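# Place a chain link on the riveting anvil pin

## Task

Put a single chain link under the riveting machine's head so that it lies flat on the anvil with one of its holes sitting over the locating pin, and finish with neither gripper touching any link or the tote.

## Robot and tools

ROBOT. Two arms, left_arm and right_arm, each with six revolute joints and a parallel gripper. Loose objects may occasionally get a brief shove from outside. Anything that falls off the table, or is left resting off it, fails the task. A camera cable lying on an object or fixture counts as that arm touching it.

FRAME. All reported hand positions, orientations, velocities and targets use the scene frame: origin at table height, halfway between the two arms' nominal bases, +z up, +x reaching out over the table, left_arm toward +y. Arm names do not match image sides. Real bases sit slightly off nominal; only a BASES line gives calibrated spots. end_effector_position (metres) is the point between the finger pads, about 1 cm short of the tips; end_effector_quat_wxyz is the hand orientation. Fingers point along the gripper's +z and close along its y. Reported hand pose can be off by a few centimetres, more when reaching far.

ROW LAYOUT. Every commanded row is 14 numbers covering both arms, even if one arm stays still: left_arm's six joints then its opening, then right_arm's six joints then its opening. Joint order within an arm is strictly: shoulder, elbow, waist, wrist pitch, wrist yaw, wrist roll. Use this order only. Joint numbers are absolute target angles in radians (same as Joint positions prints), not offsets. Nominal ranges: shoulder 0.000..3.142, elbow 0.000..3.142, waist -2.618..3.054, wrist pitch -1.571..1.571, wrist yaw -1.571..1.571, wrist roll -2.094..2.094. True ends may differ by up to 0.059 rad; a target more than 0.059 rad beyond a stated end and farther out than the current angle gets the call refused; a target past the true end is clipped there, sometimes reported as "joint sent to its limit". Opening is an absolute command on -1 (closed) to +1 (fully open). To keep a gripper unchanged, resend its current command (0 is a real command, not 'no change').

TOOLS.
execute_actions(actions, cameras): actions is a list of actions; each action is a list of up to 15 rows, each row run for one 1/30 s step; a short action repeats its final row for the remaining steps. An empty list just returns state and images. Results also list joint positions at some steps.
move(target, speed, blend, opening_speed, blocking, cameras): target is one 14-number row or a list of up to 15 rows (waypoints sharing at most 10 s). All joints of both arms travel in sync, so hands trace curves and nothing is avoided, including the other arm. speed is rad/s for the joint with farthest to travel (0.01 to 12.57, default 0.5), one value or one per waypoint. blend (rad) rounds corners at intermediate waypoints; 0 stops at each. opening_speed (per second on the -1..1 scale, at least 0.2) ramps the gripper. Finger changes in the first row are applied at the start; in later rows they are applied only after arriving and settling. blocking=false returns after about 0.5 s while motion continues; a new move then replaces it. The result adds a move: line such as done, off_target (resting more than 0.035 rad away), moving, held or fault, plus limits=held if steps were withheld. done does not prove contact or absence of it.
wait(seconds 0..10, cameras): lets time pass holding the last command; a running move keeps going.
stop(cameras): brakes the current move; fast motion needs room to stop.
zoom_image(camera, region): camera is cam_left_wrist or cam_right_wrist; region [x0,y0,x1,y1] pixels from the top-left, at most 504x504, on that camera's latest image.
finished_scene(scene): scene is the current scene's integer number; ends it irreversibly.
cameras argument: omitted, null or ["all"] gives all; [] gives none; an unknown name invalidates the call.

MOTION LIMITS. Per step, targets stay within 0.339 rad of measured angle for waist, shoulder, elbow and 2.2 for the wrist joints; if targets would move a hand over 200 mm from where it is, that arm's targets are shrunk toward its measured angles. Friction and gravity can leave joints short or past, especially stretched out; tiny turns may not happen. Joint targets shows what joints are being driven toward; resend it to hold a resting joint. Tool commands shows current gripper commands. A "joint command not followed" line means a clearance check altered that arm's targets; it does not stop the two hands colliding.

GRIPPING. grip_measured is the motor position on the -1..+1 scale. Pads meet near -0.94; an object of width w mm sits near -0.94 + 0.0208*w. Readings may be up to about 0.02 too open. For full-force hold on a rigid flat part, command at least 0.24 below its width reading; keep sending that value to hold, and send well above the width reading to release. Commanding far below in one jump briefly squeezes much harder. Each Joint positions block ends with opening in metres (0.093 fully open); velocities end with its rate. Pads push about 50-65 N each.

TORQUES. Joint torques follow the joint order without the gripper, include gravity, carry per-arm offsets and noise; positive means toward larger angle. The first three per arm wrap at ±28 N m.

HEAT. Holding loads, stretching out, or pushing at unreachable poses heats motors. MOTOR HOT appears at 75 °C; at 90 °C an over-temperature fault folds that arm and it stays idle; at 100 °C it goes limp.

CAMERAS. cam_left_wrist 896x504 and cam_right_wrist 896x504, wrist-mounted, with pinhole+radial calibration given as K, D and T_world_to_cam; images may lag while moving and calibration is slightly uncertain.

AVOID. Dropping parts, releasing a moving part, slamming, hard hits or strong pushes, the grippers pressing each other (or one gripper closing on the other's fingers), and any arm stop. Fast moves and targets far beyond contact hit and press harder. Before finishing, open and lift both hands clear of links and tote.

Each tool is called in YAML: its name, and indented under it one key for each argument.

## Session

execute_actions:
  actions: []

Scene clock: 0.00 s.
left_arm: end_effector_position=(+0.2400, +0.1058, +0.2628) grip_measured=+1.000 end_effector_quat_wxyz=(+0.592, +0.091, +0.749, -0.284) | right_arm: end_effector_position=(+0.2292, -0.3210, +0.2656) grip_measured=+1.000 end_effector_quat_wxyz=(+0.691, +0.137, +0.708, +0.053)
Joint names: [shoulder, elbow, waist, wrist pitch, wrist yaw, wrist roll]
Joint positions: left_arm=[0.773 0.35 -0.41 0.284 0.136 -0.307 0.093] | right_arm=[0.321 0.301 0.058 -0.02 0.183 0.275 0.093]
Joint velocities: within noise
Joint torques (N m): no reading
Heat: left arm: 36 °C; right arm: 34 °C.
Joint targets: left_arm=[0.770 0.366 -0.410 0.301 0.136 -0.306] | right_arm=[0.322 0.306 0.058 -0.030 0.183 0.276]
Tool commands: left_gripper/opening=+1.0 right_gripper/opening=+1.0

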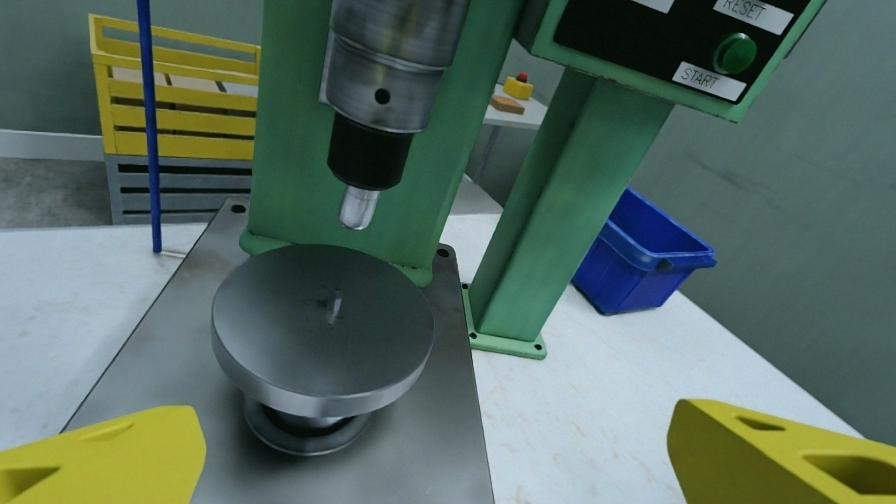

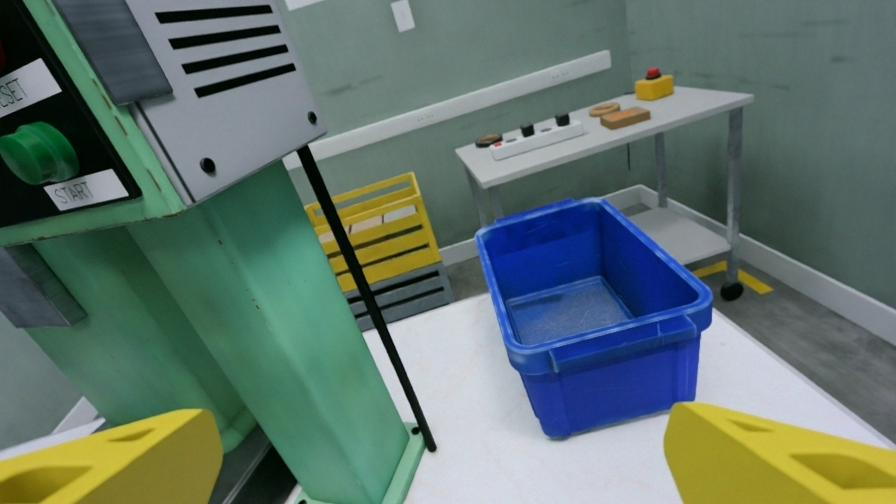

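zoom_image:
  camera: "cam_right_wrist"
  region: [430, 170, 760, 450]

zoom_image:
  camera: "cam_left_wrist"
  region: [150, 170, 500, 480]

Scaled by 1.527 from the camera's 896x504 image, which has a finer 1280x720 frame.

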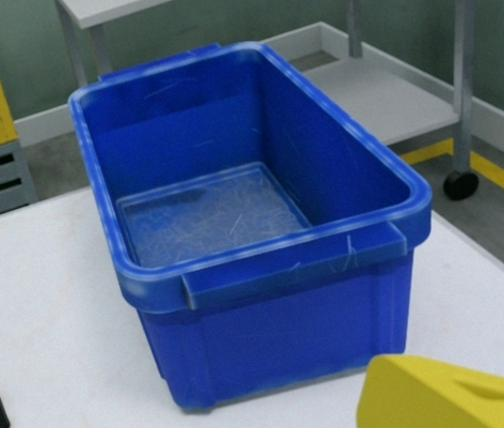

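Scaled by 1.440 from the camera's 896x504 image, which has a finer 1280x720 frame.

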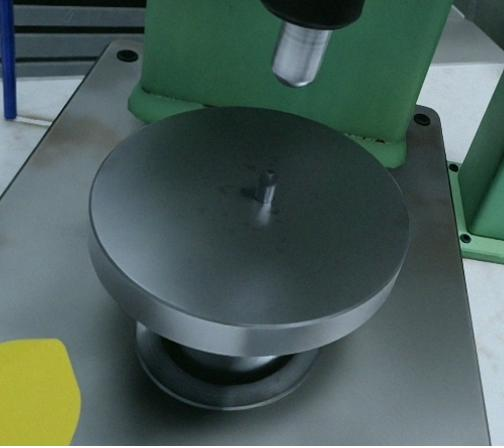

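move:
  target: [0.773,0.6,0.4,-0.4,0,0,1,1.2,1.3,-0.1,-0.8,0,0,1]
  speed: 0.8

Scene clock: 26.60 s.
left_arm: end_effector_position=(+0.2232, +0.3595, +0.2084) grip_measured=+1.000 end_effector_quat_wxyz=(+0.452, -0.169, +0.872, +0.077) | right_arm: end_effector_position=(+0.3177, -0.3384, +0.3057) grip_measured=+1.000 end_effector_quat_wxyz=(+0.420, +0.045, +0.906, -0.021)
Joint names: [shoulder, elbow, waist, wrist pitch, wrist yaw, wrist roll]
Joint positions: left_arm=[0.773 0.558 0.393 -0.403 0.011 -0.015 0.093] | right_arm=[1.191 1.275 -0.093 -0.786 0.012 0.01 0.093]
Joint torques (N m): left_arm=[-1.13 9.81 0.46 2.12 -0.21 0.22] | right_arm=[-3.28 9.37 -0.91 1.72 -0.15 -0.02]
Heat: left arm: 42 °C; right arm: 38 °C.
Joint targets: left_arm=[0.773 0.600 0.400 -0.400 0.000 0.000] | right_arm=[1.200 1.300 -0.100 -0.800 0.000 0.000]
move: off_target (left_arm); left_arm: the elbow is farthest, 0.042 rad from its target
camera_calibration:
cam_left_wrist: T_world_to_cam=[[0.338947, -0.940402, 0.0275568, 0.253694], [-0.816602, -0.308619, -0.487765, 0.431732], [0.4672, 0.142823, -0.87254, 0.104952], [0, 0, 0, 1]] pos_world=[0.217531, 0.356826, 0.295168]
cam_right_wrist: T_world_to_cam=[[-0.107987, -0.994065, 0.0131987, -0.306321], [-0.900276, 0.0921493, -0.425454, 0.485779], [0.421713, -0.0578259, -0.904884, 0.198621], [0, 0, 0, 1]] pos_world=[0.320496, -0.337781, 0.390448]

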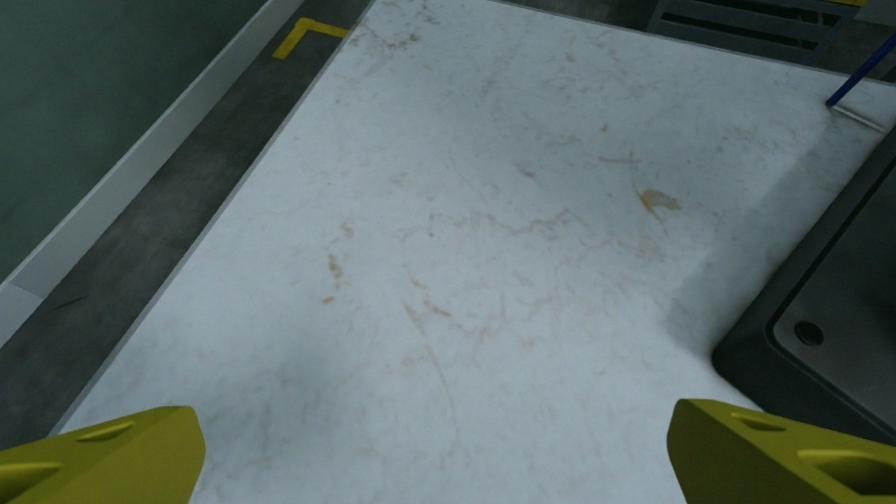

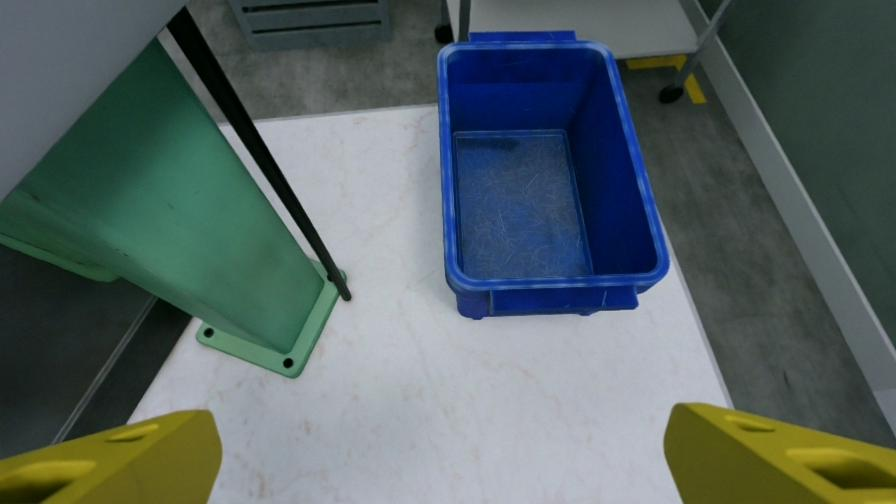

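move:
  target: [1.0,1.1,-0.9,-1.3,0,0,1,1.0,1.1,0.9,-1.3,0,0,1]
  speed: 0.9

Scene clock: 33.90 s.
left_arm: end_effector_position=(+0.0818, +0.1012, +0.2281) grip_measured=+1.000 end_effector_quat_wxyz=(+0.153, +0.429, +0.887, -0.079) | right_arm: end_effector_position=(+0.1026, -0.1448, +0.2213) grip_measured=+1.000 end_effector_quat_wxyz=(+0.175, -0.424, +0.885, +0.082)
Joint names: [shoulder, elbow, waist, wrist pitch, wrist yaw, wrist roll]
Joint positions: left_arm=[0.995 1.064 -0.893 -1.293 0.004 -0.013 0.093] | right_arm=[1.009 1.114 0.893 -1.287 0.007 0.009 0.093]
Joint torques (N m): left_arm=[-1.06 8.43 -0.68 1.09 -0.14 0.21] | right_arm=[-2.4 5.42 0.4 1.07 -0.1 -0.02]
Heat: left arm: 43 °C; right arm: 37 °C.
Joint targets: left_arm=[1.000 1.100 -0.900 -1.300 0.000 0.000] | right_arm=[1.000 1.100 0.900 -1.300 0.000 0.000]
move: off_target (left_arm); left_arm: the elbow is farthest, 0.036 rad from its target
camera_calibration:
cam_left_wrist: T_world_to_cam=[[-0.794882, -0.605992, 0.0305913, 0.116358], [-0.601057, 0.793303, 0.0969576, -0.0163404], [-0.0830237, 0.0586828, -0.994818, 0.306544], [0, 0, 0, 1]] pos_world=[0.10812, 0.0654862, 0.30298]
cam_right_wrist: T_world_to_cam=[[0.776824, -0.629418, 0.0194143, -0.175435], [-0.629636, -0.775858, 0.0400457, -0.0180347], [-0.0101427, -0.0433324, -0.999009, 0.291501], [0, 0, 0, 1]] pos_world=[0.127883, -0.111783, 0.29534]

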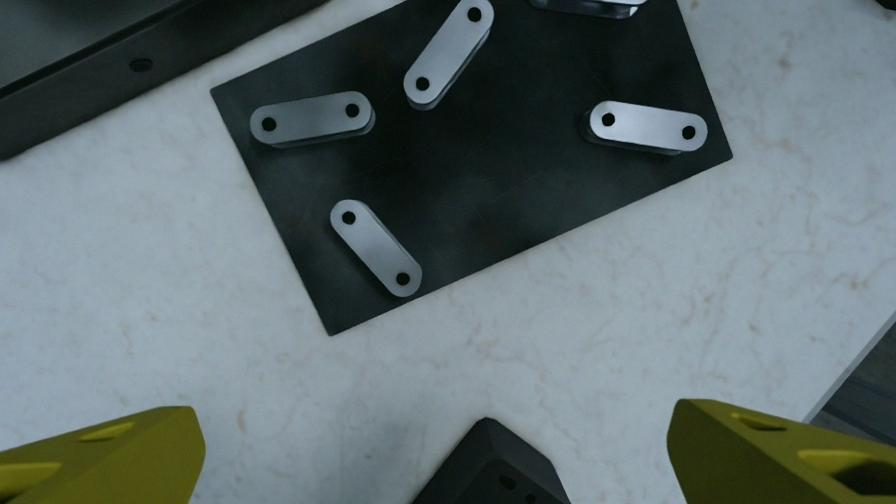

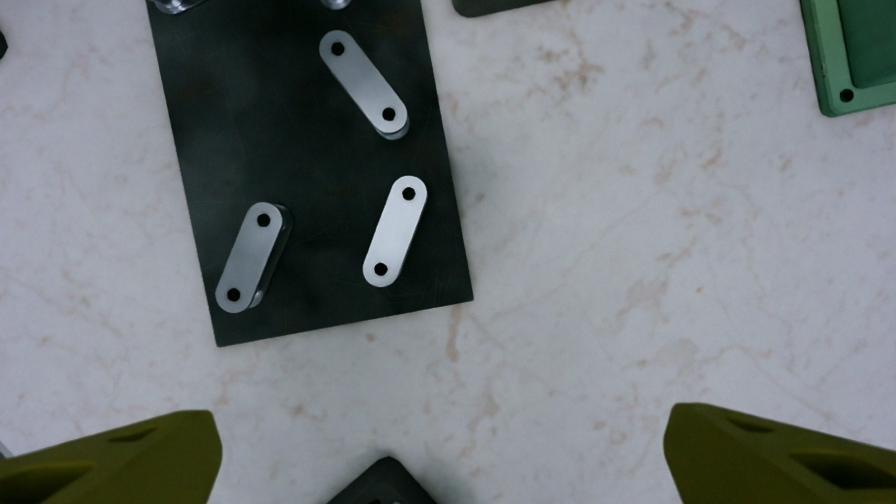

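zoom_image:
  camera: "cam_right_wrist"
  region: [180, 0, 480, 340]

zoom_image:
  camera: "cam_left_wrist"
  region: [230, 0, 500, 310]

Scaled by 1.482 from the camera's 896x504 image, which has a finer 1280x720 frame.

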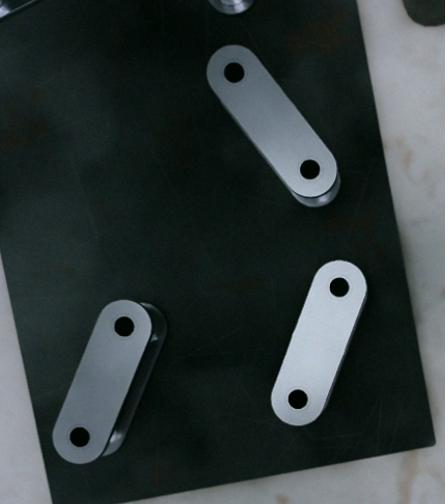

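Scaled by 1.626 from the camera's 896x504 image, which has a finer 1280x720 frame.

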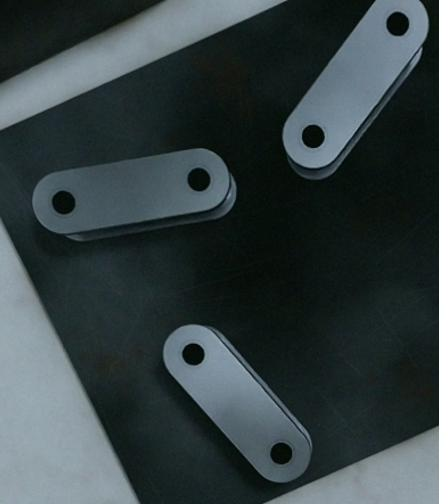

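move:
  target: [1.37,0.76,-0.73,-0.875,0,-0.54,1,1.0,1.1,0.5,-1.3,0,0,1]
  speed: 0.8

Scene clock: 86.73 s.
left_arm: end_effector_position=(+0.1192, +0.1083, +0.0847) grip_measured=+1.000 end_effector_quat_wxyz=(+0.025, +0.116, +0.993, -0.021) | right_arm: end_effector_position=(+0.1541, -0.2055, +0.2212) grip_measured=+1.000 end_effector_quat_wxyz=(+0.187, -0.246, +0.950, +0.048)
Joint names: [shoulder, elbow, waist, wrist pitch, wrist yaw, wrist roll]
Joint positions: left_arm=[1.369 0.764 -0.737 -0.9 0.004 -0.525 0.093] | right_arm=[1.009 1.114 0.507 -1.288 0.005 0.009 0.093]
Joint torques (N m): left_arm=[-4.44 4.93 0.43 0.82 -0.16 -0.06] | right_arm=[-2.41 5.41 -0.94 1.06 -0.08 -0.02]
Heat: left arm: 44 °C; right arm: 36 °C.
Joint targets: left_arm=[1.370 0.760 -0.730 -0.875 0.000 -0.540] | right_arm=[1.000 1.100 0.500 -1.300 0.000 0.000]
move: done
camera_calibration:
cam_left_wrist: T_world_to_cam=[[-0.239975, -0.968769, 0.0624402, 0.125279], [-0.89231, 0.245454, 0.378861, 0.0845525], [-0.382355, 0.0352011, -0.923345, 0.198606], [0, 0, 0, 1]] pos_world=[0.181449, 0.0936213, 0.143526]
cam_right_wrist: T_world_to_cam=[[0.483585, -0.875116, 0.0177872, -0.258507], [-0.874877, -0.482624, 0.0407915, 0.0652132], [-0.0271128, -0.0352878, -0.999009, 0.293594], [0, 0, 0, 1]] pos_world=[0.190024, -0.18439, 0.295242]

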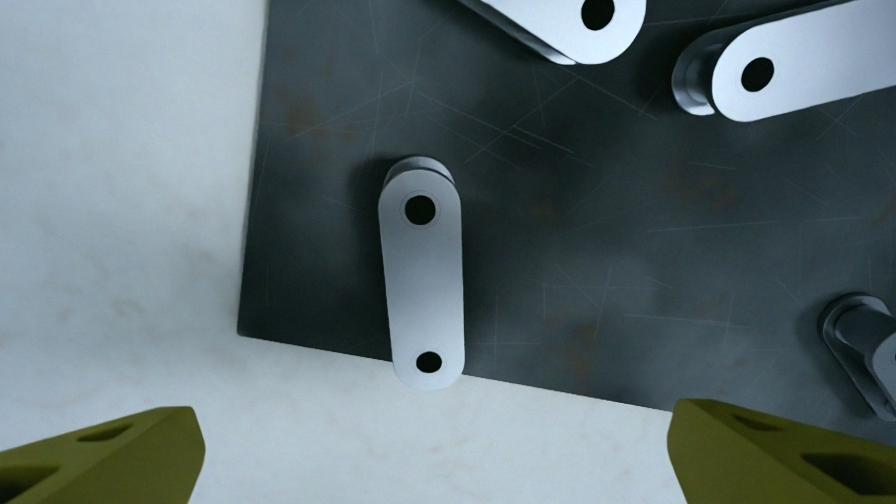

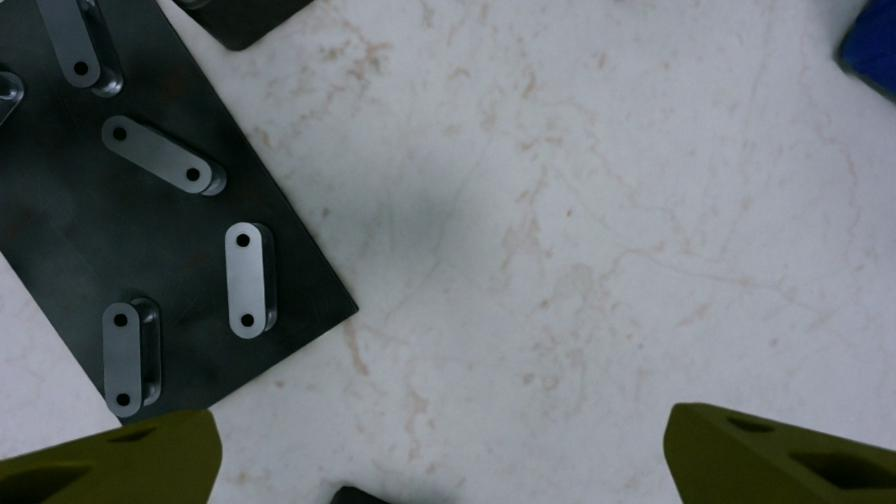

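zoom_image:
  camera: "cam_left_wrist"
  region: [300, 100, 896, 440]

zoom_image:
  camera: "cam_left_wrist"
  region: [620, 0, 896, 440]

Region (300, 100, 896, 440) is 596x340 pixels. A region can be at most 504 by 504 pixels.

Scaled by 1.145 from the camera's 896x504 image, which has a finer 1280x720 frame.

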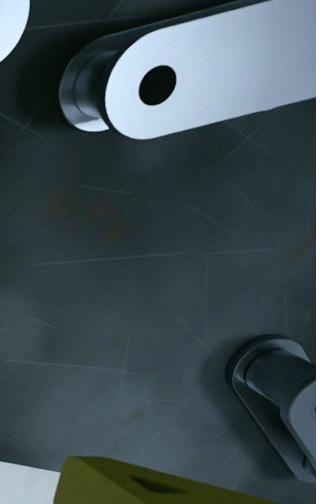

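move:
  target:
    - [1.45,0.68,-0.717,-0.72,0,-0.54,1,1.0,1.1,0.5,-1.3,0,0,1]
    - [1.525,0.606,-0.717,-0.575,0,-0.54,1,1.0,1.1,0.5,-1.3,0,0,1]
  speed: 0.2
  cameras: ["cam_left_wrist"]

Scene clock: 102.13 s.
left_arm: end_effector_position=(+0.1221, +0.1093, +0.0238) grip_measured=+1.000 end_effector_quat_wxyz=(+0.024, +0.109, +0.993, -0.021) | right_arm: end_effector_position=(+0.1541, -0.2055, +0.2212) grip_measured=+1.000 end_effector_quat_wxyz=(+0.187, -0.246, +0.950, +0.048)
Joint names: [shoulder, elbow, waist, wrist pitch, wrist yaw, wrist roll]
Joint positions: left_arm=[1.519 0.613 -0.725 -0.601 0.004 -0.526 0.093] | right_arm=[1.009 1.114 0.507 -1.288 0.005 0.009 0.093]
Joint torques (N m): left_arm=[-4.59 4.01 0.47 0.83 -0.17 -0.05] | right_arm=[-2.41 5.44 -0.92 1.05 -0.08 -0.02]
Heat: left arm: 43 °C; right arm: 35 °C.
Joint targets: left_arm=[1.525 0.606 -0.717 -0.575 0.000 -0.540] | right_arm=[1.000 1.100 0.500 -1.300 0.000 0.000]
move: done
camera_calibration:
cam_left_wrist: T_world_to_cam=[[-0.227299, -0.971879, 0.061531, 0.129414], [-0.894863, 0.233375, 0.38047, 0.111583], [-0.38413, 0.0314187, -0.922744, 0.144183], [0, 0, 0, 1]] pos_world=[0.184652, 0.0952041, 0.0826275]
Images, in order (width x height): cam_left_wrist 896x504.

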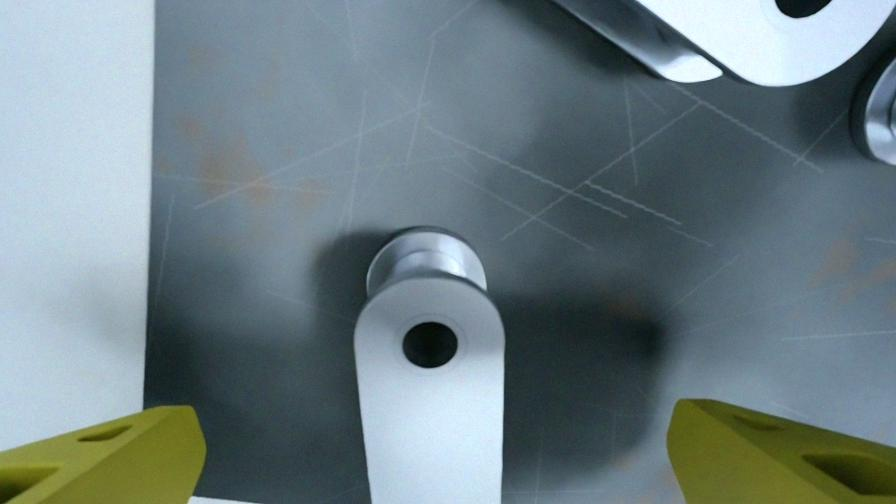

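move:
  target: [1.525,0.606,-0.717,-0.575,0,-0.54,-0.75,1.0,1.1,0.5,-1.3,0,0,1]
  opening_speed: 1.0
  cameras: ["cam_left_wrist"]

Scene clock: 107.97 s.
left_arm: end_effector_position=(+0.1223, +0.1091, +0.0238) grip_measured=-0.591 end_effector_quat_wxyz=(+0.024, +0.109, +0.994, -0.021) | right_arm: end_effector_position=(+0.1541, -0.2055, +0.2212) grip_measured=+1.000 end_effector_quat_wxyz=(+0.187, -0.246, +0.950, +0.048)
Joint names: [shoulder, elbow, waist, wrist pitch, wrist yaw, wrist roll]
Joint positions: left_arm=[1.519 0.613 -0.725 -0.601 0.004 -0.527 0.017] | right_arm=[1.009 1.114 0.507 -1.288 0.005 0.009 0.093]
Joint torques (N m): left_arm=[-4.55 4 0.47 0.84 -0.17 -0.05] | right_arm=[-2.44 5.41 -0.91 1.06 -0.07 -0.02]
Heat: left arm: 43 °C; right arm: 35 °C.
Joint targets: left_arm=[1.525 0.606 -0.717 -0.575 0.000 -0.540] | right_arm=[1.000 1.100 0.500 -1.300 0.000 0.000]
move: done
camera_calibration:
cam_left_wrist: T_world_to_cam=[[-0.226652, -0.972003, 0.0619616, 0.129292], [-0.895238, 0.232965, 0.379838, 0.111834], [-0.383639, 0.0306207, -0.922975, 0.144226], [0, 0, 0, 1]] pos_world=[0.184753, 0.0952024, 0.0826269]
Images, in order (width x height): cam_left_wrist 896x504.

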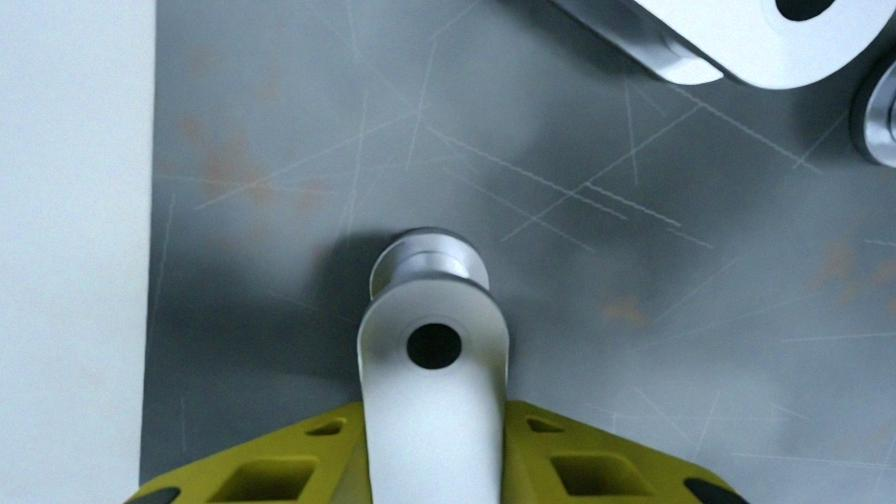

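move:
  target:
    - [1.37,0.76,-0.717,-0.875,0,-0.54,-0.75,1.0,1.1,0.5,-1.3,0,0,1]
    - [2.06,1.72,0.08,-1.164,0,0,-0.75,1.0,1.1,0.5,-1.3,0,0,1]
  speed: [0.3,0.6]
  blend: 0.05
  cameras: ["cam_left_wrist"]

Scene clock: 118.53 s.
left_arm: end_effector_position=(+0.3628, +0.2847, +0.1146) grip_measured=-0.604 end_effector_quat_wxyz=(+0.020, -0.039, +0.999, +0.000) | right_arm: end_effector_position=(+0.1541, -0.2055, +0.2212) grip_measured=+1.000 end_effector_quat_wxyz=(+0.187, -0.246, +0.950, +0.048)
Joint names: [shoulder, elbow, waist, wrist pitch, wrist yaw, wrist roll]
Joint positions: left_arm=[2.057 1.68 0.084 -1.154 0 -0.015 0.016] | right_arm=[1.009 1.114 0.507 -1.288 0.005 0.009 0.093]
Joint torques (N m): left_arm=[-11.08 8.61 -0.47 0.36 -0.1 0.22] | right_arm=[-2.45 5.42 -0.96 1.06 -0.08 -0.02]
Heat: left arm: 42 °C; right arm: 35 °C.
Joint targets: left_arm=[2.060 1.720 0.080 -1.164 0.000 0.000] | right_arm=[1.000 1.100 0.500 -1.300 0.000 0.000]
move: off_target (left_arm); left_arm: the elbow is farthest, 0.040 rad from its target
camera_calibration:
cam_left_wrist: T_world_to_cam=[[0.0694799, -0.997221, 0.0268944, 0.252688], [-0.917733, -0.0533265, 0.393603, 0.339878], [-0.391075, -0.0520293, -0.918887, 0.340732], [0, 0, 0, 1]] pos_world=[0.427612, 0.287838, 0.172522]
Images, in order (width x height): cam_left_wrist 896x504.

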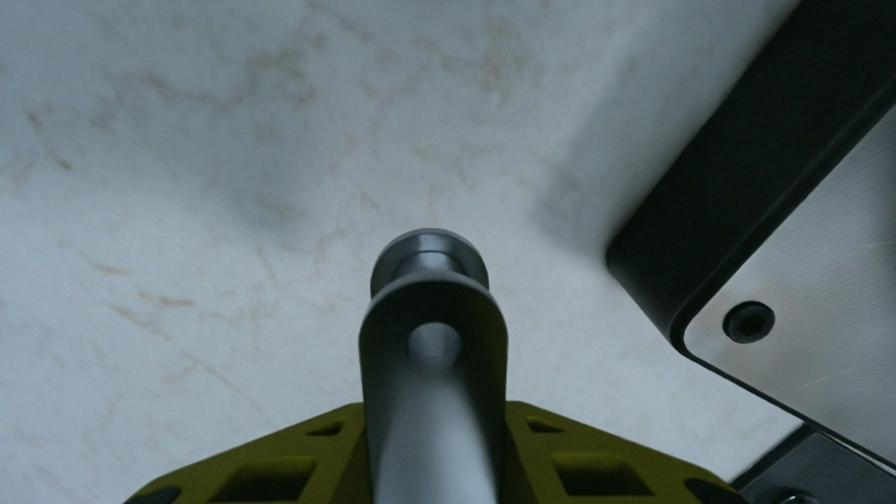

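move:
  target:
    - [2.15,1.6,0.15,-0.96,0,0,-0.75,1.0,1.1,0.5,-1.3,0,0,1]
  speed: 0.3
  cameras: ["cam_left_wrist"]

Scene clock: 123.97 s.
left_arm: end_effector_position=(+0.3717, +0.3105, +0.0603) grip_measured=-0.604 end_effector_quat_wxyz=(+0.018, -0.069, +0.997, +0.001) | right_arm: end_effector_position=(+0.1541, -0.2055, +0.2212) grip_measured=+1.000 end_effector_quat_wxyz=(+0.187, -0.246, +0.950, +0.048)
Joint names: [shoulder, elbow, waist, wrist pitch, wrist yaw, wrist roll]
Joint positions: left_arm=[2.15 1.603 0.145 -0.986 0 -0.014 0.016] | right_arm=[1.009 1.114 0.507 -1.288 0.005 0.009 0.093]
Joint torques (N m): left_arm=[-12 5.03 0.29 0.77 -0.1 0.22] | right_arm=[-2.41 5.44 -0.91 1.05 -0.07 -0.02]
Heat: left arm: 43 °C; right arm: 35 °C.
Joint targets: left_arm=[2.150 1.600 0.150 -0.960 0.000 0.000] | right_arm=[1.000 1.100 0.500 -1.300 0.000 0.000]
move: done
camera_calibration:
cam_left_wrist: T_world_to_cam=[[0.129104, -0.991268, 0.0268447, 0.255087], [-0.911988, -0.108062, 0.395728, 0.385542], [-0.389372, -0.0755721, -0.917975, 0.302233], [0, 0, 0, 1]] pos_world=[0.436357, 0.317362, 0.118025]
Images, in order (width x height): cam_left_wrist 896x504.

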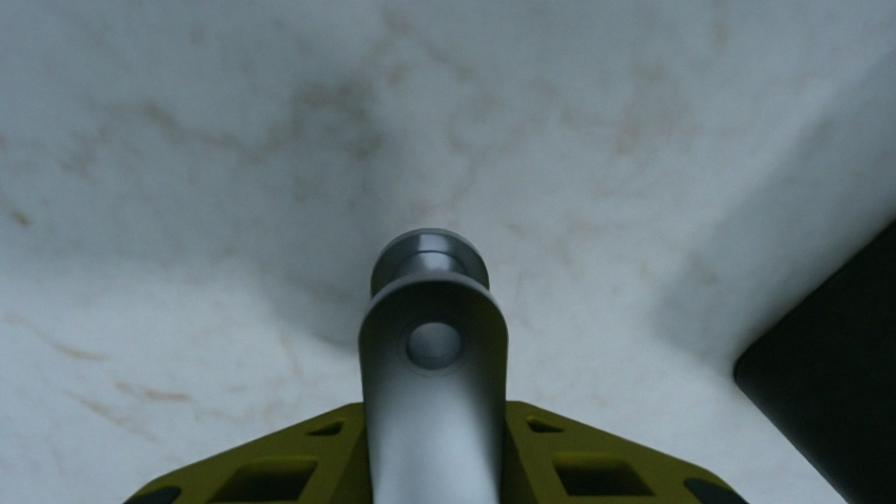

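move:
  target:
    - [2.187,1.535,0.15,-0.83,0,0,-0.75,1.0,1.1,0.5,-1.3,0,0,1]
  speed: 0.1
  cameras: ["cam_left_wrist"]

Scene clock: 131.60 s.
left_arm: end_effector_position=(+0.3784, +0.3113, +0.0336) grip_measured=-0.604 end_effector_quat_wxyz=(+0.035, -0.069, +0.997, +0.002) | right_arm: end_effector_position=(+0.1541, -0.2055, +0.2212) grip_measured=+1.000 end_effector_quat_wxyz=(+0.187, -0.246, +0.950, +0.048)
Joint names: [shoulder, elbow, waist, wrist pitch, wrist yaw, wrist roll]
Joint positions: left_arm=[2.182 1.54 0.145 -0.858 0 -0.014 0.016] | right_arm=[1.009 1.114 0.507 -1.288 0.005 0.009 0.093]
Joint torques (N m): left_arm=[-11.66 4.75 0.27 0.87 -0.1 0.22] | right_arm=[-2.41 5.41 -0.9 1.05 -0.08 -0.02]
Heat: left arm: 42 °C; right arm: 35 °C.
Joint targets: left_arm=[2.187 1.535 0.150 -0.830 0.000 0.000] | right_arm=[1.000 1.100 0.500 -1.300 0.000 0.000]
move: done
camera_calibration:
cam_left_wrist: T_world_to_cam=[[0.128188, -0.991383, 0.0269565, 0.256151], [-0.924674, -0.109648, 0.364631, 0.408745], [-0.358533, -0.0716674, -0.930762, 0.267981], [0, 0, 0, 1]] pos_world=[0.441201, 0.317968, 0.0934804]
Images, in order (width x height): cam_left_wrist 896x504.

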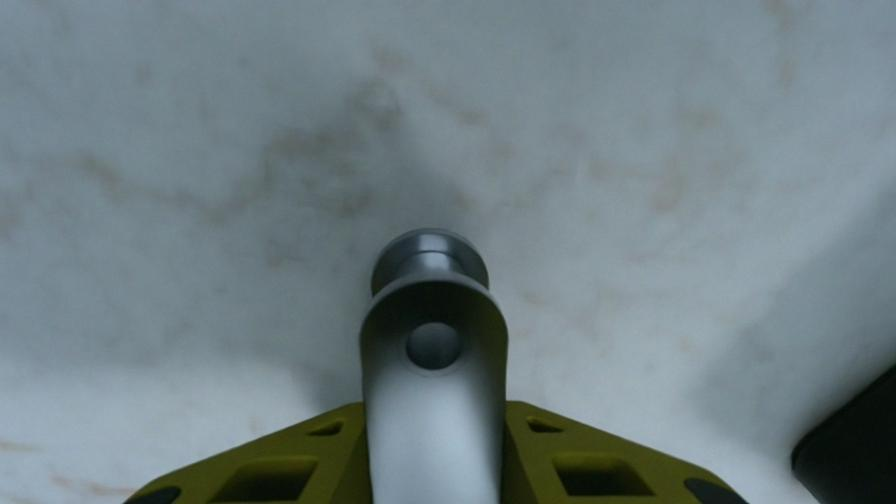

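move:
  target:
    - [2.214,1.530,0.15,-0.80,0,0,-0.75,1.0,1.1,0.5,-1.3,0,0,1]
  speed: 0.06
  cameras: ["cam_left_wrist"]

Scene clock: 134.77 s.
left_arm: end_effector_position=(+0.3822, +0.3118, +0.0233) grip_measured=-0.604 end_effector_quat_wxyz=(+0.037, -0.069, +0.997, +0.002) | right_arm: end_effector_position=(+0.1541, -0.2055, +0.2212) grip_measured=+1.000 end_effector_quat_wxyz=(+0.187, -0.246, +0.950, +0.048)
Joint names: [shoulder, elbow, waist, wrist pitch, wrist yaw, wrist roll]
Joint positions: left_arm=[2.209 1.54 0.145 -0.828 0 -0.014 0.016] | right_arm=[1.009 1.114 0.507 -1.288 0.005 0.009 0.093]
Joint torques (N m): left_arm=[-11.78 4.31 0.28 0.88 -0.1 0.22] | right_arm=[-2.44 5.42 -0.95 1.06 -0.08 -0.02]
Heat: left arm: 42 °C; right arm: 35 °C.
Joint targets: left_arm=[2.214 1.530 0.150 -0.800 0.000 0.000] | right_arm=[1.000 1.100 0.500 -1.300 0.000 0.000]
move: done
camera_calibration:
cam_left_wrist: T_world_to_cam=[[0.128091, -0.991394, 0.027029, 0.256511], [-0.925768, -0.109748, 0.361813, 0.416478], [-0.355733, -0.0713676, -0.931859, 0.258619], [0, 0, 0, 1]] pos_world=[0.444705, 0.318468, 0.0833765]
Images, in order (width x height): cam_left_wrist 896x504.

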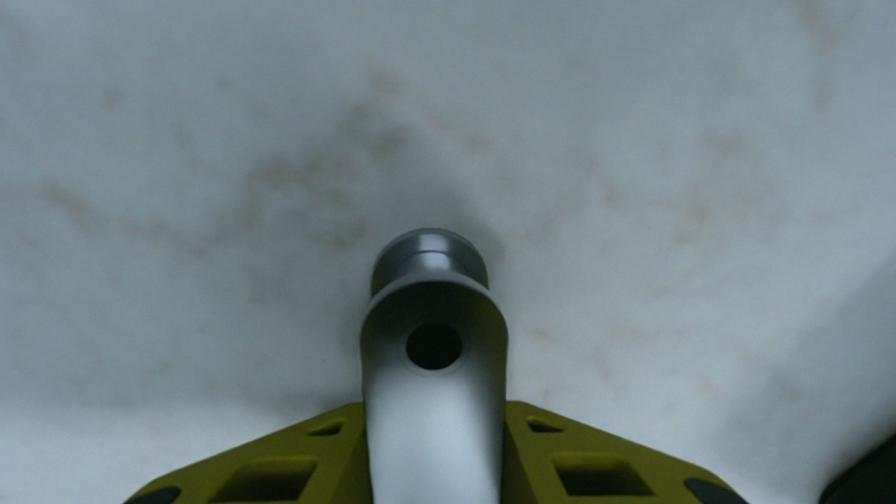

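move:
  target:
    - [2.224,1.530,0.15,-0.79,0,0,-0.75,1.0,1.1,0.5,-1.3,0,0,1]
  speed: 0.05
  cameras: ["cam_left_wrist"]

move:
  target:
    - [2.234,1.530,0.15,-0.78,0,0,-0.75,1.0,1.1,0.5,-1.3,0,0,1]
  speed: 0.05
  cameras: ["cam_left_wrist"]

Scene clock: 138.73 s.
left_arm: end_effector_position=(+0.3832, +0.3119, +0.0212) grip_measured=-0.604 end_effector_quat_wxyz=(+0.038, -0.069, +0.997, +0.002) | right_arm: end_effector_position=(+0.1541, -0.2055, +0.2212) grip_measured=+1.000 end_effector_quat_wxyz=(+0.187, -0.246, +0.950, +0.048)
Joint names: [shoulder, elbow, waist, wrist pitch, wrist yaw, wrist roll]
Joint positions: left_arm=[2.215 1.54 0.145 -0.821 0 -0.014 0.016] | right_arm=[1.009 1.114 0.507 -1.288 0.005 0.009 0.093]
Joint torques (N m): left_arm=[-11.41 4.29 0.25 0.92 -0.1 0.22] | right_arm=[-2.43 5.41 -0.91 1.06 -0.08 -0.01]
Heat: left arm: 42 °C; right arm: 35 °C.
Joint targets: left_arm=[2.224 1.530 0.150 -0.790 0.000 0.000] | right_arm=[1.000 1.100 0.500 -1.300 0.000 0.000]
move: done
camera_calibration:
cam_left_wrist: T_world_to_cam=[[0.128056, -0.991398, 0.0270437, 0.256565], [-0.926429, -0.109841, 0.360088, 0.418513], [-0.354021, -0.0711655, -0.932526, 0.256309], [0, 0, 0, 1]] pos_world=[0.445607, 0.318569, 0.0813741]
Images, in order (width x height): cam_left_wrist 896x504.

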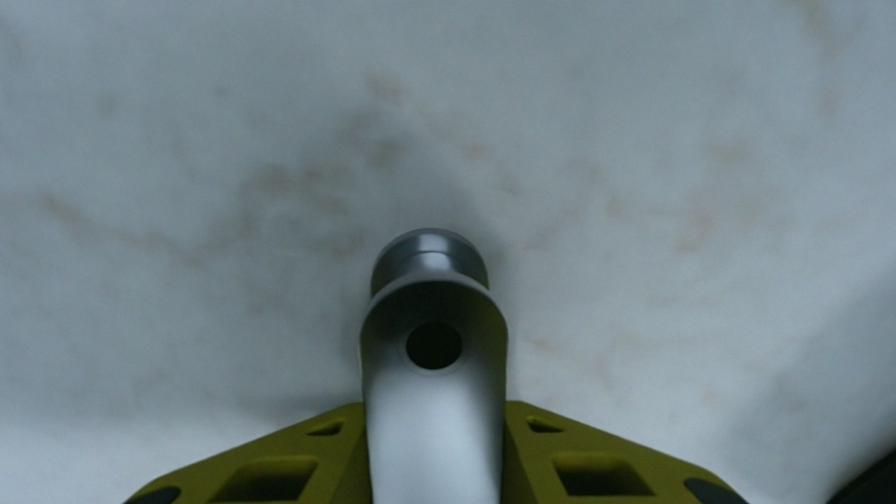

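Scene clock: 139.43 s.
left_arm: end_effector_position=(+0.3833, +0.3119, +0.0209) grip_measured=-0.604 end_effector_quat_wxyz=(+0.038, -0.069, +0.997, +0.002) | right_arm: end_effector_position=(+0.1541, -0.2055, +0.2212) grip_measured=+1.000 end_effector_quat_wxyz=(+0.187, -0.246, +0.950, +0.048)
Joint names: [shoulder, elbow, waist, wrist pitch, wrist yaw, wrist roll]
Joint positions: left_arm=[2.216 1.54 0.145 -0.82 0 -0.014 0.016] | right_arm=[1.009 1.114 0.507 -1.288 0.005 0.009 0.093]
Joint torques (N m): left_arm=[-10.59 4.31 0.28 1.01 -0.1 0.22] | right_arm=[-2.43 5.41 -0.91 1.06 -0.08 -0.01]
Heat: left arm: 42 °C; right arm: 35 °C.
Joint targets: left_arm=[2.234 1.530 0.150 -0.780 0.000 0.000] | right_arm=[1.000 1.100 0.500 -1.300 0.000 0.000]
move: off_target (left_arm); left_arm: the wrist pitch is farthest, 0.040 rad from its target
camera_calibration:
cam_left_wrist: T_world_to_cam=[[0.128056, -0.991398, 0.0270437, 0.25656], [-0.926429, -0.109841, 0.360088, 0.418714], [-0.354021, -0.0711655, -0.932526, 0.256064], [0, 0, 0, 1]] pos_world=[0.445707, 0.318569, 0.0810741]
Images, in order (width x height): cam_left_wrist 896x504.

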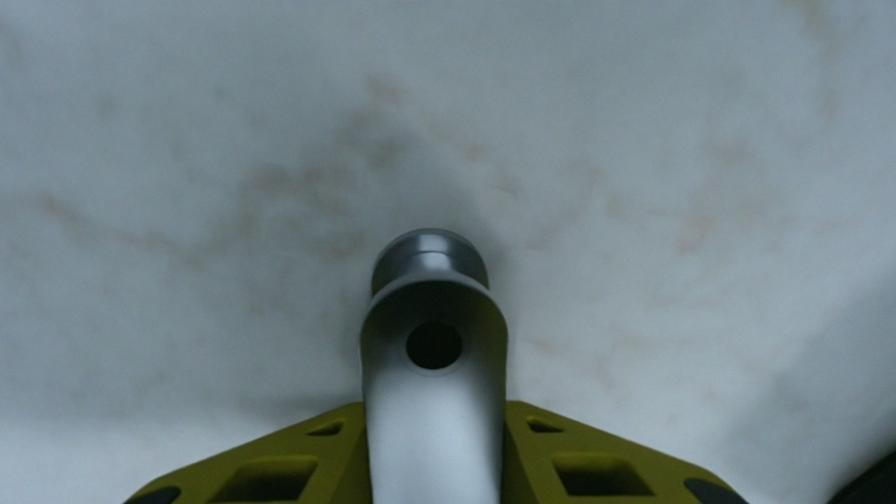

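move:
  target:
    - [2.222,1.530,0.15,-0.795,0,0,0.2,1.0,1.1,0.5,-1.3,0,0,1]
  speed: 0.05
  opening_speed: 1.0
  cameras: ["cam_left_wrist"]

move:
  target:
    - [2.1,1.68,0.15,-1.08,0,0,0.2,1.0,1.1,0.5,-1.3,0,0,1]
    - [1.712,0.55,0.15,0.64,0,0,0.2,1.0,1.1,0.5,-1.3,0,0,1]
  speed: [0.3,0.8]
  blend: 0.05
  cameras: ["cam_left_wrist"]

Scene clock: 151.30 s.
left_arm: end_effector_position=(+0.3836, +0.3120, +0.0206) grip_measured=+0.198 end_effector_quat_wxyz=(+0.038, -0.069, +0.997, +0.002) | right_arm: end_effector_position=(+0.1541, -0.2055, +0.2212) grip_measured=+1.000 end_effector_quat_wxyz=(+0.187, -0.246, +0.950, +0.048)
Joint names: [shoulder, elbow, waist, wrist pitch, wrist yaw, wrist roll]
Joint positions: left_arm=[2.216 1.54 0.145 -0.818 0 -0.014 0.055] | right_arm=[1.009 1.114 0.507 -1.288 0.005 0.009 0.093]
Joint torques (N m): left_arm=[-11.75 4.31 0.25 0.82 -0.1 0.21] | right_arm=[-2.43 5.42 -0.88 1.06 -0.07 -0.02]
Heat: left arm: 41 °C; right arm: 35 °C.
Joint targets: left_arm=[2.222 1.530 0.150 -0.795 0.000 0.000] | right_arm=[1.000 1.100 0.500 -1.300 0.000 0.000]
move: done
camera_calibration:
cam_left_wrist: T_world_to_cam=[[0.127646, -0.991452, 0.0270246, 0.256729], [-0.926899, -0.109551, 0.358966, 0.419274], [-0.352937, -0.0708696, -0.932959, 0.25544], [0, 0, 0, 1]] pos_world=[0.446008, 0.318569, 0.0808725]
Images, in order (width x height): cam_left_wrist 896x504.

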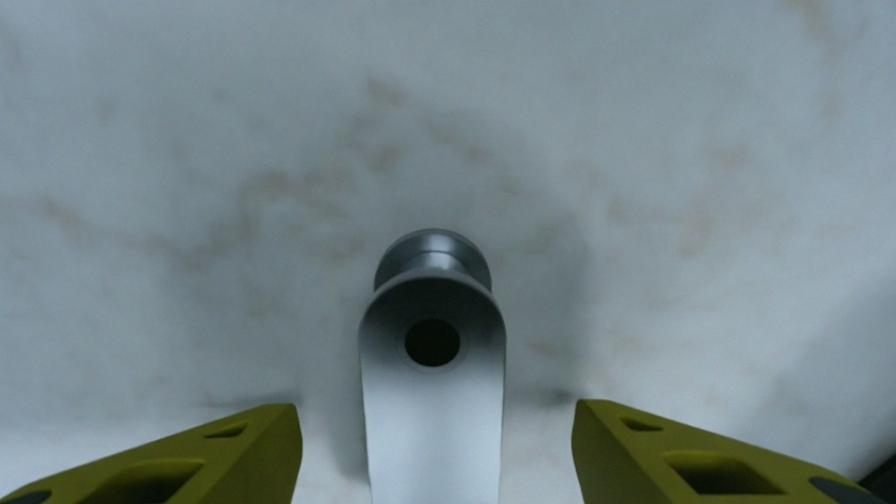

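Scene clock: 155.27 s.
left_arm: end_effector_position=(+0.3721, +0.3105, +0.0775) grip_measured=+0.198 end_effector_quat_wxyz=(+0.470, -0.061, +0.880, +0.026) | right_arm: end_effector_position=(+0.1541, -0.2055, +0.2212) grip_measured=+1.000 end_effector_quat_wxyz=(+0.187, -0.246, +0.950, +0.048)
Joint names: [shoulder, elbow, waist, wrist pitch, wrist yaw, wrist roll]
Joint positions: left_arm=[1.748 0.557 0.145 0.601 0 -0.014 0.055] | right_arm=[1.009 1.114 0.507 -1.288 0.005 0.009 0.093]
Joint torques (N m): left_arm=[-10.93 4.11 0.27 2.6 -0.1 0.21] | right_arm=[-2.43 5.38 -0.92 1.05 -0.07 -0.02]
Heat: left arm: 41 °C; right arm: 35 °C.
Joint targets: left_arm=[1.712 0.550 0.150 0.640 0.000 0.000] | right_arm=[1.000 1.100 0.500 -1.300 0.000 0.000]
move: off_target (left_arm); left_arm: the wrist pitch is farthest, 0.039 rad from its target
camera_calibration:
cam_left_wrist: T_world_to_cam=[[0.105348, -0.994246, 0.0194109, 0.264975], [-0.853609, -0.100425, -0.511142, 0.425337], [0.51015, 0.0372784, -0.859277, -0.0562047], [0, 0, 0, 1]] pos_world=[0.363829, 0.30826, 0.163969]
Images, in order (width x height): cam_left_wrist 896x504.

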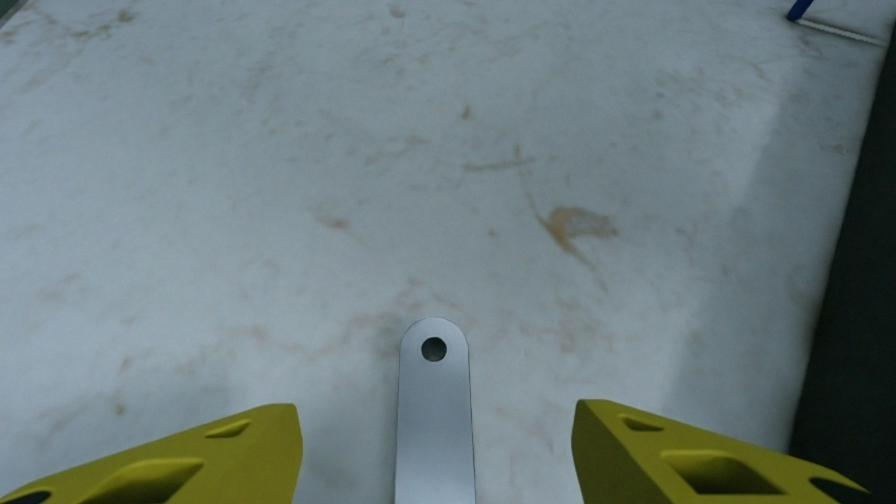

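move:
  target:
    - [1.88,0.53,0.15,0.825,0,0,0.2,1.0,1.1,0.5,-1.3,0,0,1]
    - [2.015,0.51,0.15,0.99,0,0,0.2,1.0,1.1,0.5,-1.3,0,0,1]
  speed: 0.2
  cameras: ["cam_left_wrist"]

Scene clock: 161.10 s.
left_arm: end_effector_position=(+0.3765, +0.3111, +0.0331) grip_measured=+0.198 end_effector_quat_wxyz=(+0.492, -0.060, +0.868, +0.027) | right_arm: end_effector_position=(+0.1541, -0.2055, +0.2212) grip_measured=+1.000 end_effector_quat_wxyz=(+0.187, -0.246, +0.950, +0.048)
Joint names: [shoulder, elbow, waist, wrist pitch, wrist yaw, wrist roll]
Joint positions: left_arm=[2.008 0.516 0.145 0.952 0 -0.014 0.055] | right_arm=[1.009 1.114 0.507 -1.288 0.005 0.009 0.093]
Joint torques (N m): left_arm=[-7.68 2.89 0.27 2.61 -0.1 0.21] | right_arm=[-2.39 5.44 -0.92 1.06 -0.07 -0.01]
Heat: left arm: 40 °C; right arm: 35 °C.
Joint targets: left_arm=[2.015 0.510 0.150 0.990 0.000 0.000] | right_arm=[1.000 1.100 0.500 -1.300 0.000 0.000]
move: off_target (left_arm); left_arm: the wrist pitch is farthest, 0.038 rad from its target
camera_calibration:
cam_left_wrist: T_world_to_cam=[[0.104369, -0.99437, 0.0183403, 0.26638], [-0.82681, -0.0970008, -0.554055, 0.396692], [0.552714, 0.0426621, -0.832278, -0.11513], [0, 0, 0, 1]] pos_world=[0.363821, 0.308272, 0.119083]
Images, in order (width x height): cam_left_wrist 896x504.

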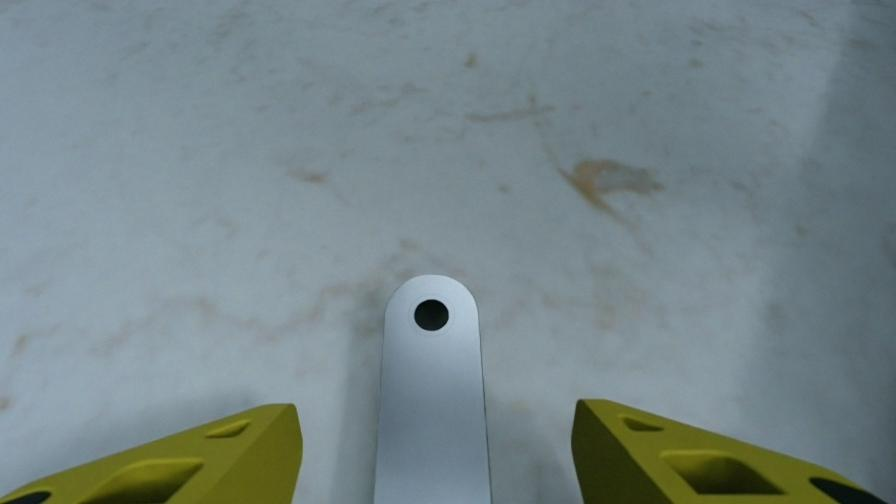

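move:
  target:
    - [2.048,0.50,0.15,1.013,0,0,0.2,1.0,1.1,0.5,-1.3,0,0,1]
  speed: 0.05
  cameras: ["cam_left_wrist"]

Scene clock: 167.93 s.
left_arm: end_effector_position=(+0.3718, +0.3105, +0.0225) grip_measured=+0.198 end_effector_quat_wxyz=(+0.484, -0.060, +0.872, +0.027) | right_arm: end_effector_position=(+0.1541, -0.2055, +0.2212) grip_measured=+1.000 end_effector_quat_wxyz=(+0.187, -0.246, +0.950, +0.048)
Joint names: [shoulder, elbow, waist, wrist pitch, wrist yaw, wrist roll]
Joint positions: left_arm=[2.04 0.507 0.145 0.975 0 -0.014 0.055] | right_arm=[1.009 1.114 0.507 -1.288 0.005 0.009 0.093]
Joint torques (N m): left_arm=[-7.64 2.63 0.28 2.6 -0.1 0.22] | right_arm=[-2.43 5.42 -0.94 1.05 -0.08 -0.02]
Heat: left arm: 40 °C; right arm: 35 °C.
Joint targets: left_arm=[2.048 0.500 0.150 1.013 0.000 0.000] | right_arm=[1.000 1.100 0.500 -1.300 0.000 0.000]
move: off_target (left_arm); left_arm: the wrist pitch is farthest, 0.038 rad from its target
camera_calibration:
cam_left_wrist: T_world_to_cam=[[0.104766, -0.99432, 0.0187377, 0.266295], [-0.836692, -0.0983107, -0.538777, 0.390605], [0.537559, 0.0407679, -0.84224, -0.11491], [0, 0, 0, 1]] pos_world=[0.360688, 0.307867, 0.108678]
Images, in order (width x height): cam_left_wrist 896x504.

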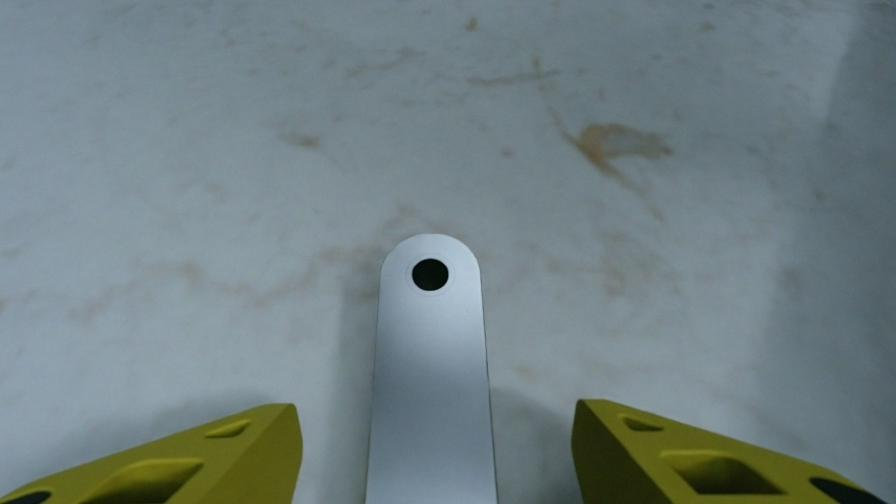

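move:
  target:
    - [2.073,0.50,0.15,1.037,0,0,0.2,1.0,1.1,0.5,-1.3,0,0,1]
  speed: 0.05
  cameras: ["cam_left_wrist"]

Scene clock: 171.47 s.
left_arm: end_effector_position=(+0.3715, +0.3104, +0.0178) grip_measured=+0.198 end_effector_quat_wxyz=(+0.484, -0.060, +0.872, +0.027) | right_arm: end_effector_position=(+0.1541, -0.2055, +0.2212) grip_measured=+1.000 end_effector_quat_wxyz=(+0.187, -0.246, +0.950, +0.048)
Joint names: [shoulder, elbow, waist, wrist pitch, wrist yaw, wrist roll]
Joint positions: left_arm=[2.064 0.507 0.145 0.999 0 -0.014 0.055] | right_arm=[1.009 1.114 0.507 -1.288 0.005 0.009 0.093]
Joint torques (N m): left_arm=[-7.66 2.55 0.28 2.6 -0.1 0.21] | right_arm=[-2.41 5.42 -0.92 1.05 -0.08 -0.02]
Heat: left arm: 40 °C; right arm: 35 °C.
Joint targets: left_arm=[2.073 0.500 0.150 1.037 0.000 0.000] | right_arm=[1.000 1.100 0.500 -1.300 0.000 0.000]
move: off_target (left_arm); left_arm: the wrist pitch is farthest, 0.038 rad from its target
camera_calibration:
cam_left_wrist: T_world_to_cam=[[0.104727, -0.994324, 0.0187758, 0.266423], [-0.836937, -0.0983164, -0.538396, 0.387925], [0.537186, 0.0406703, -0.842483, -0.118433], [0, 0, 0, 1]] pos_world=[0.360388, 0.307867, 0.104077]
Images, in order (width x height): cam_left_wrist 896x504.

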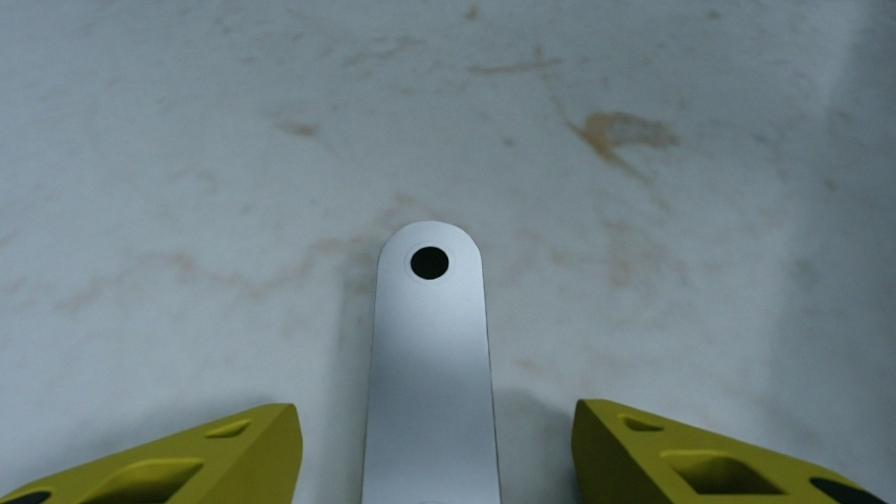

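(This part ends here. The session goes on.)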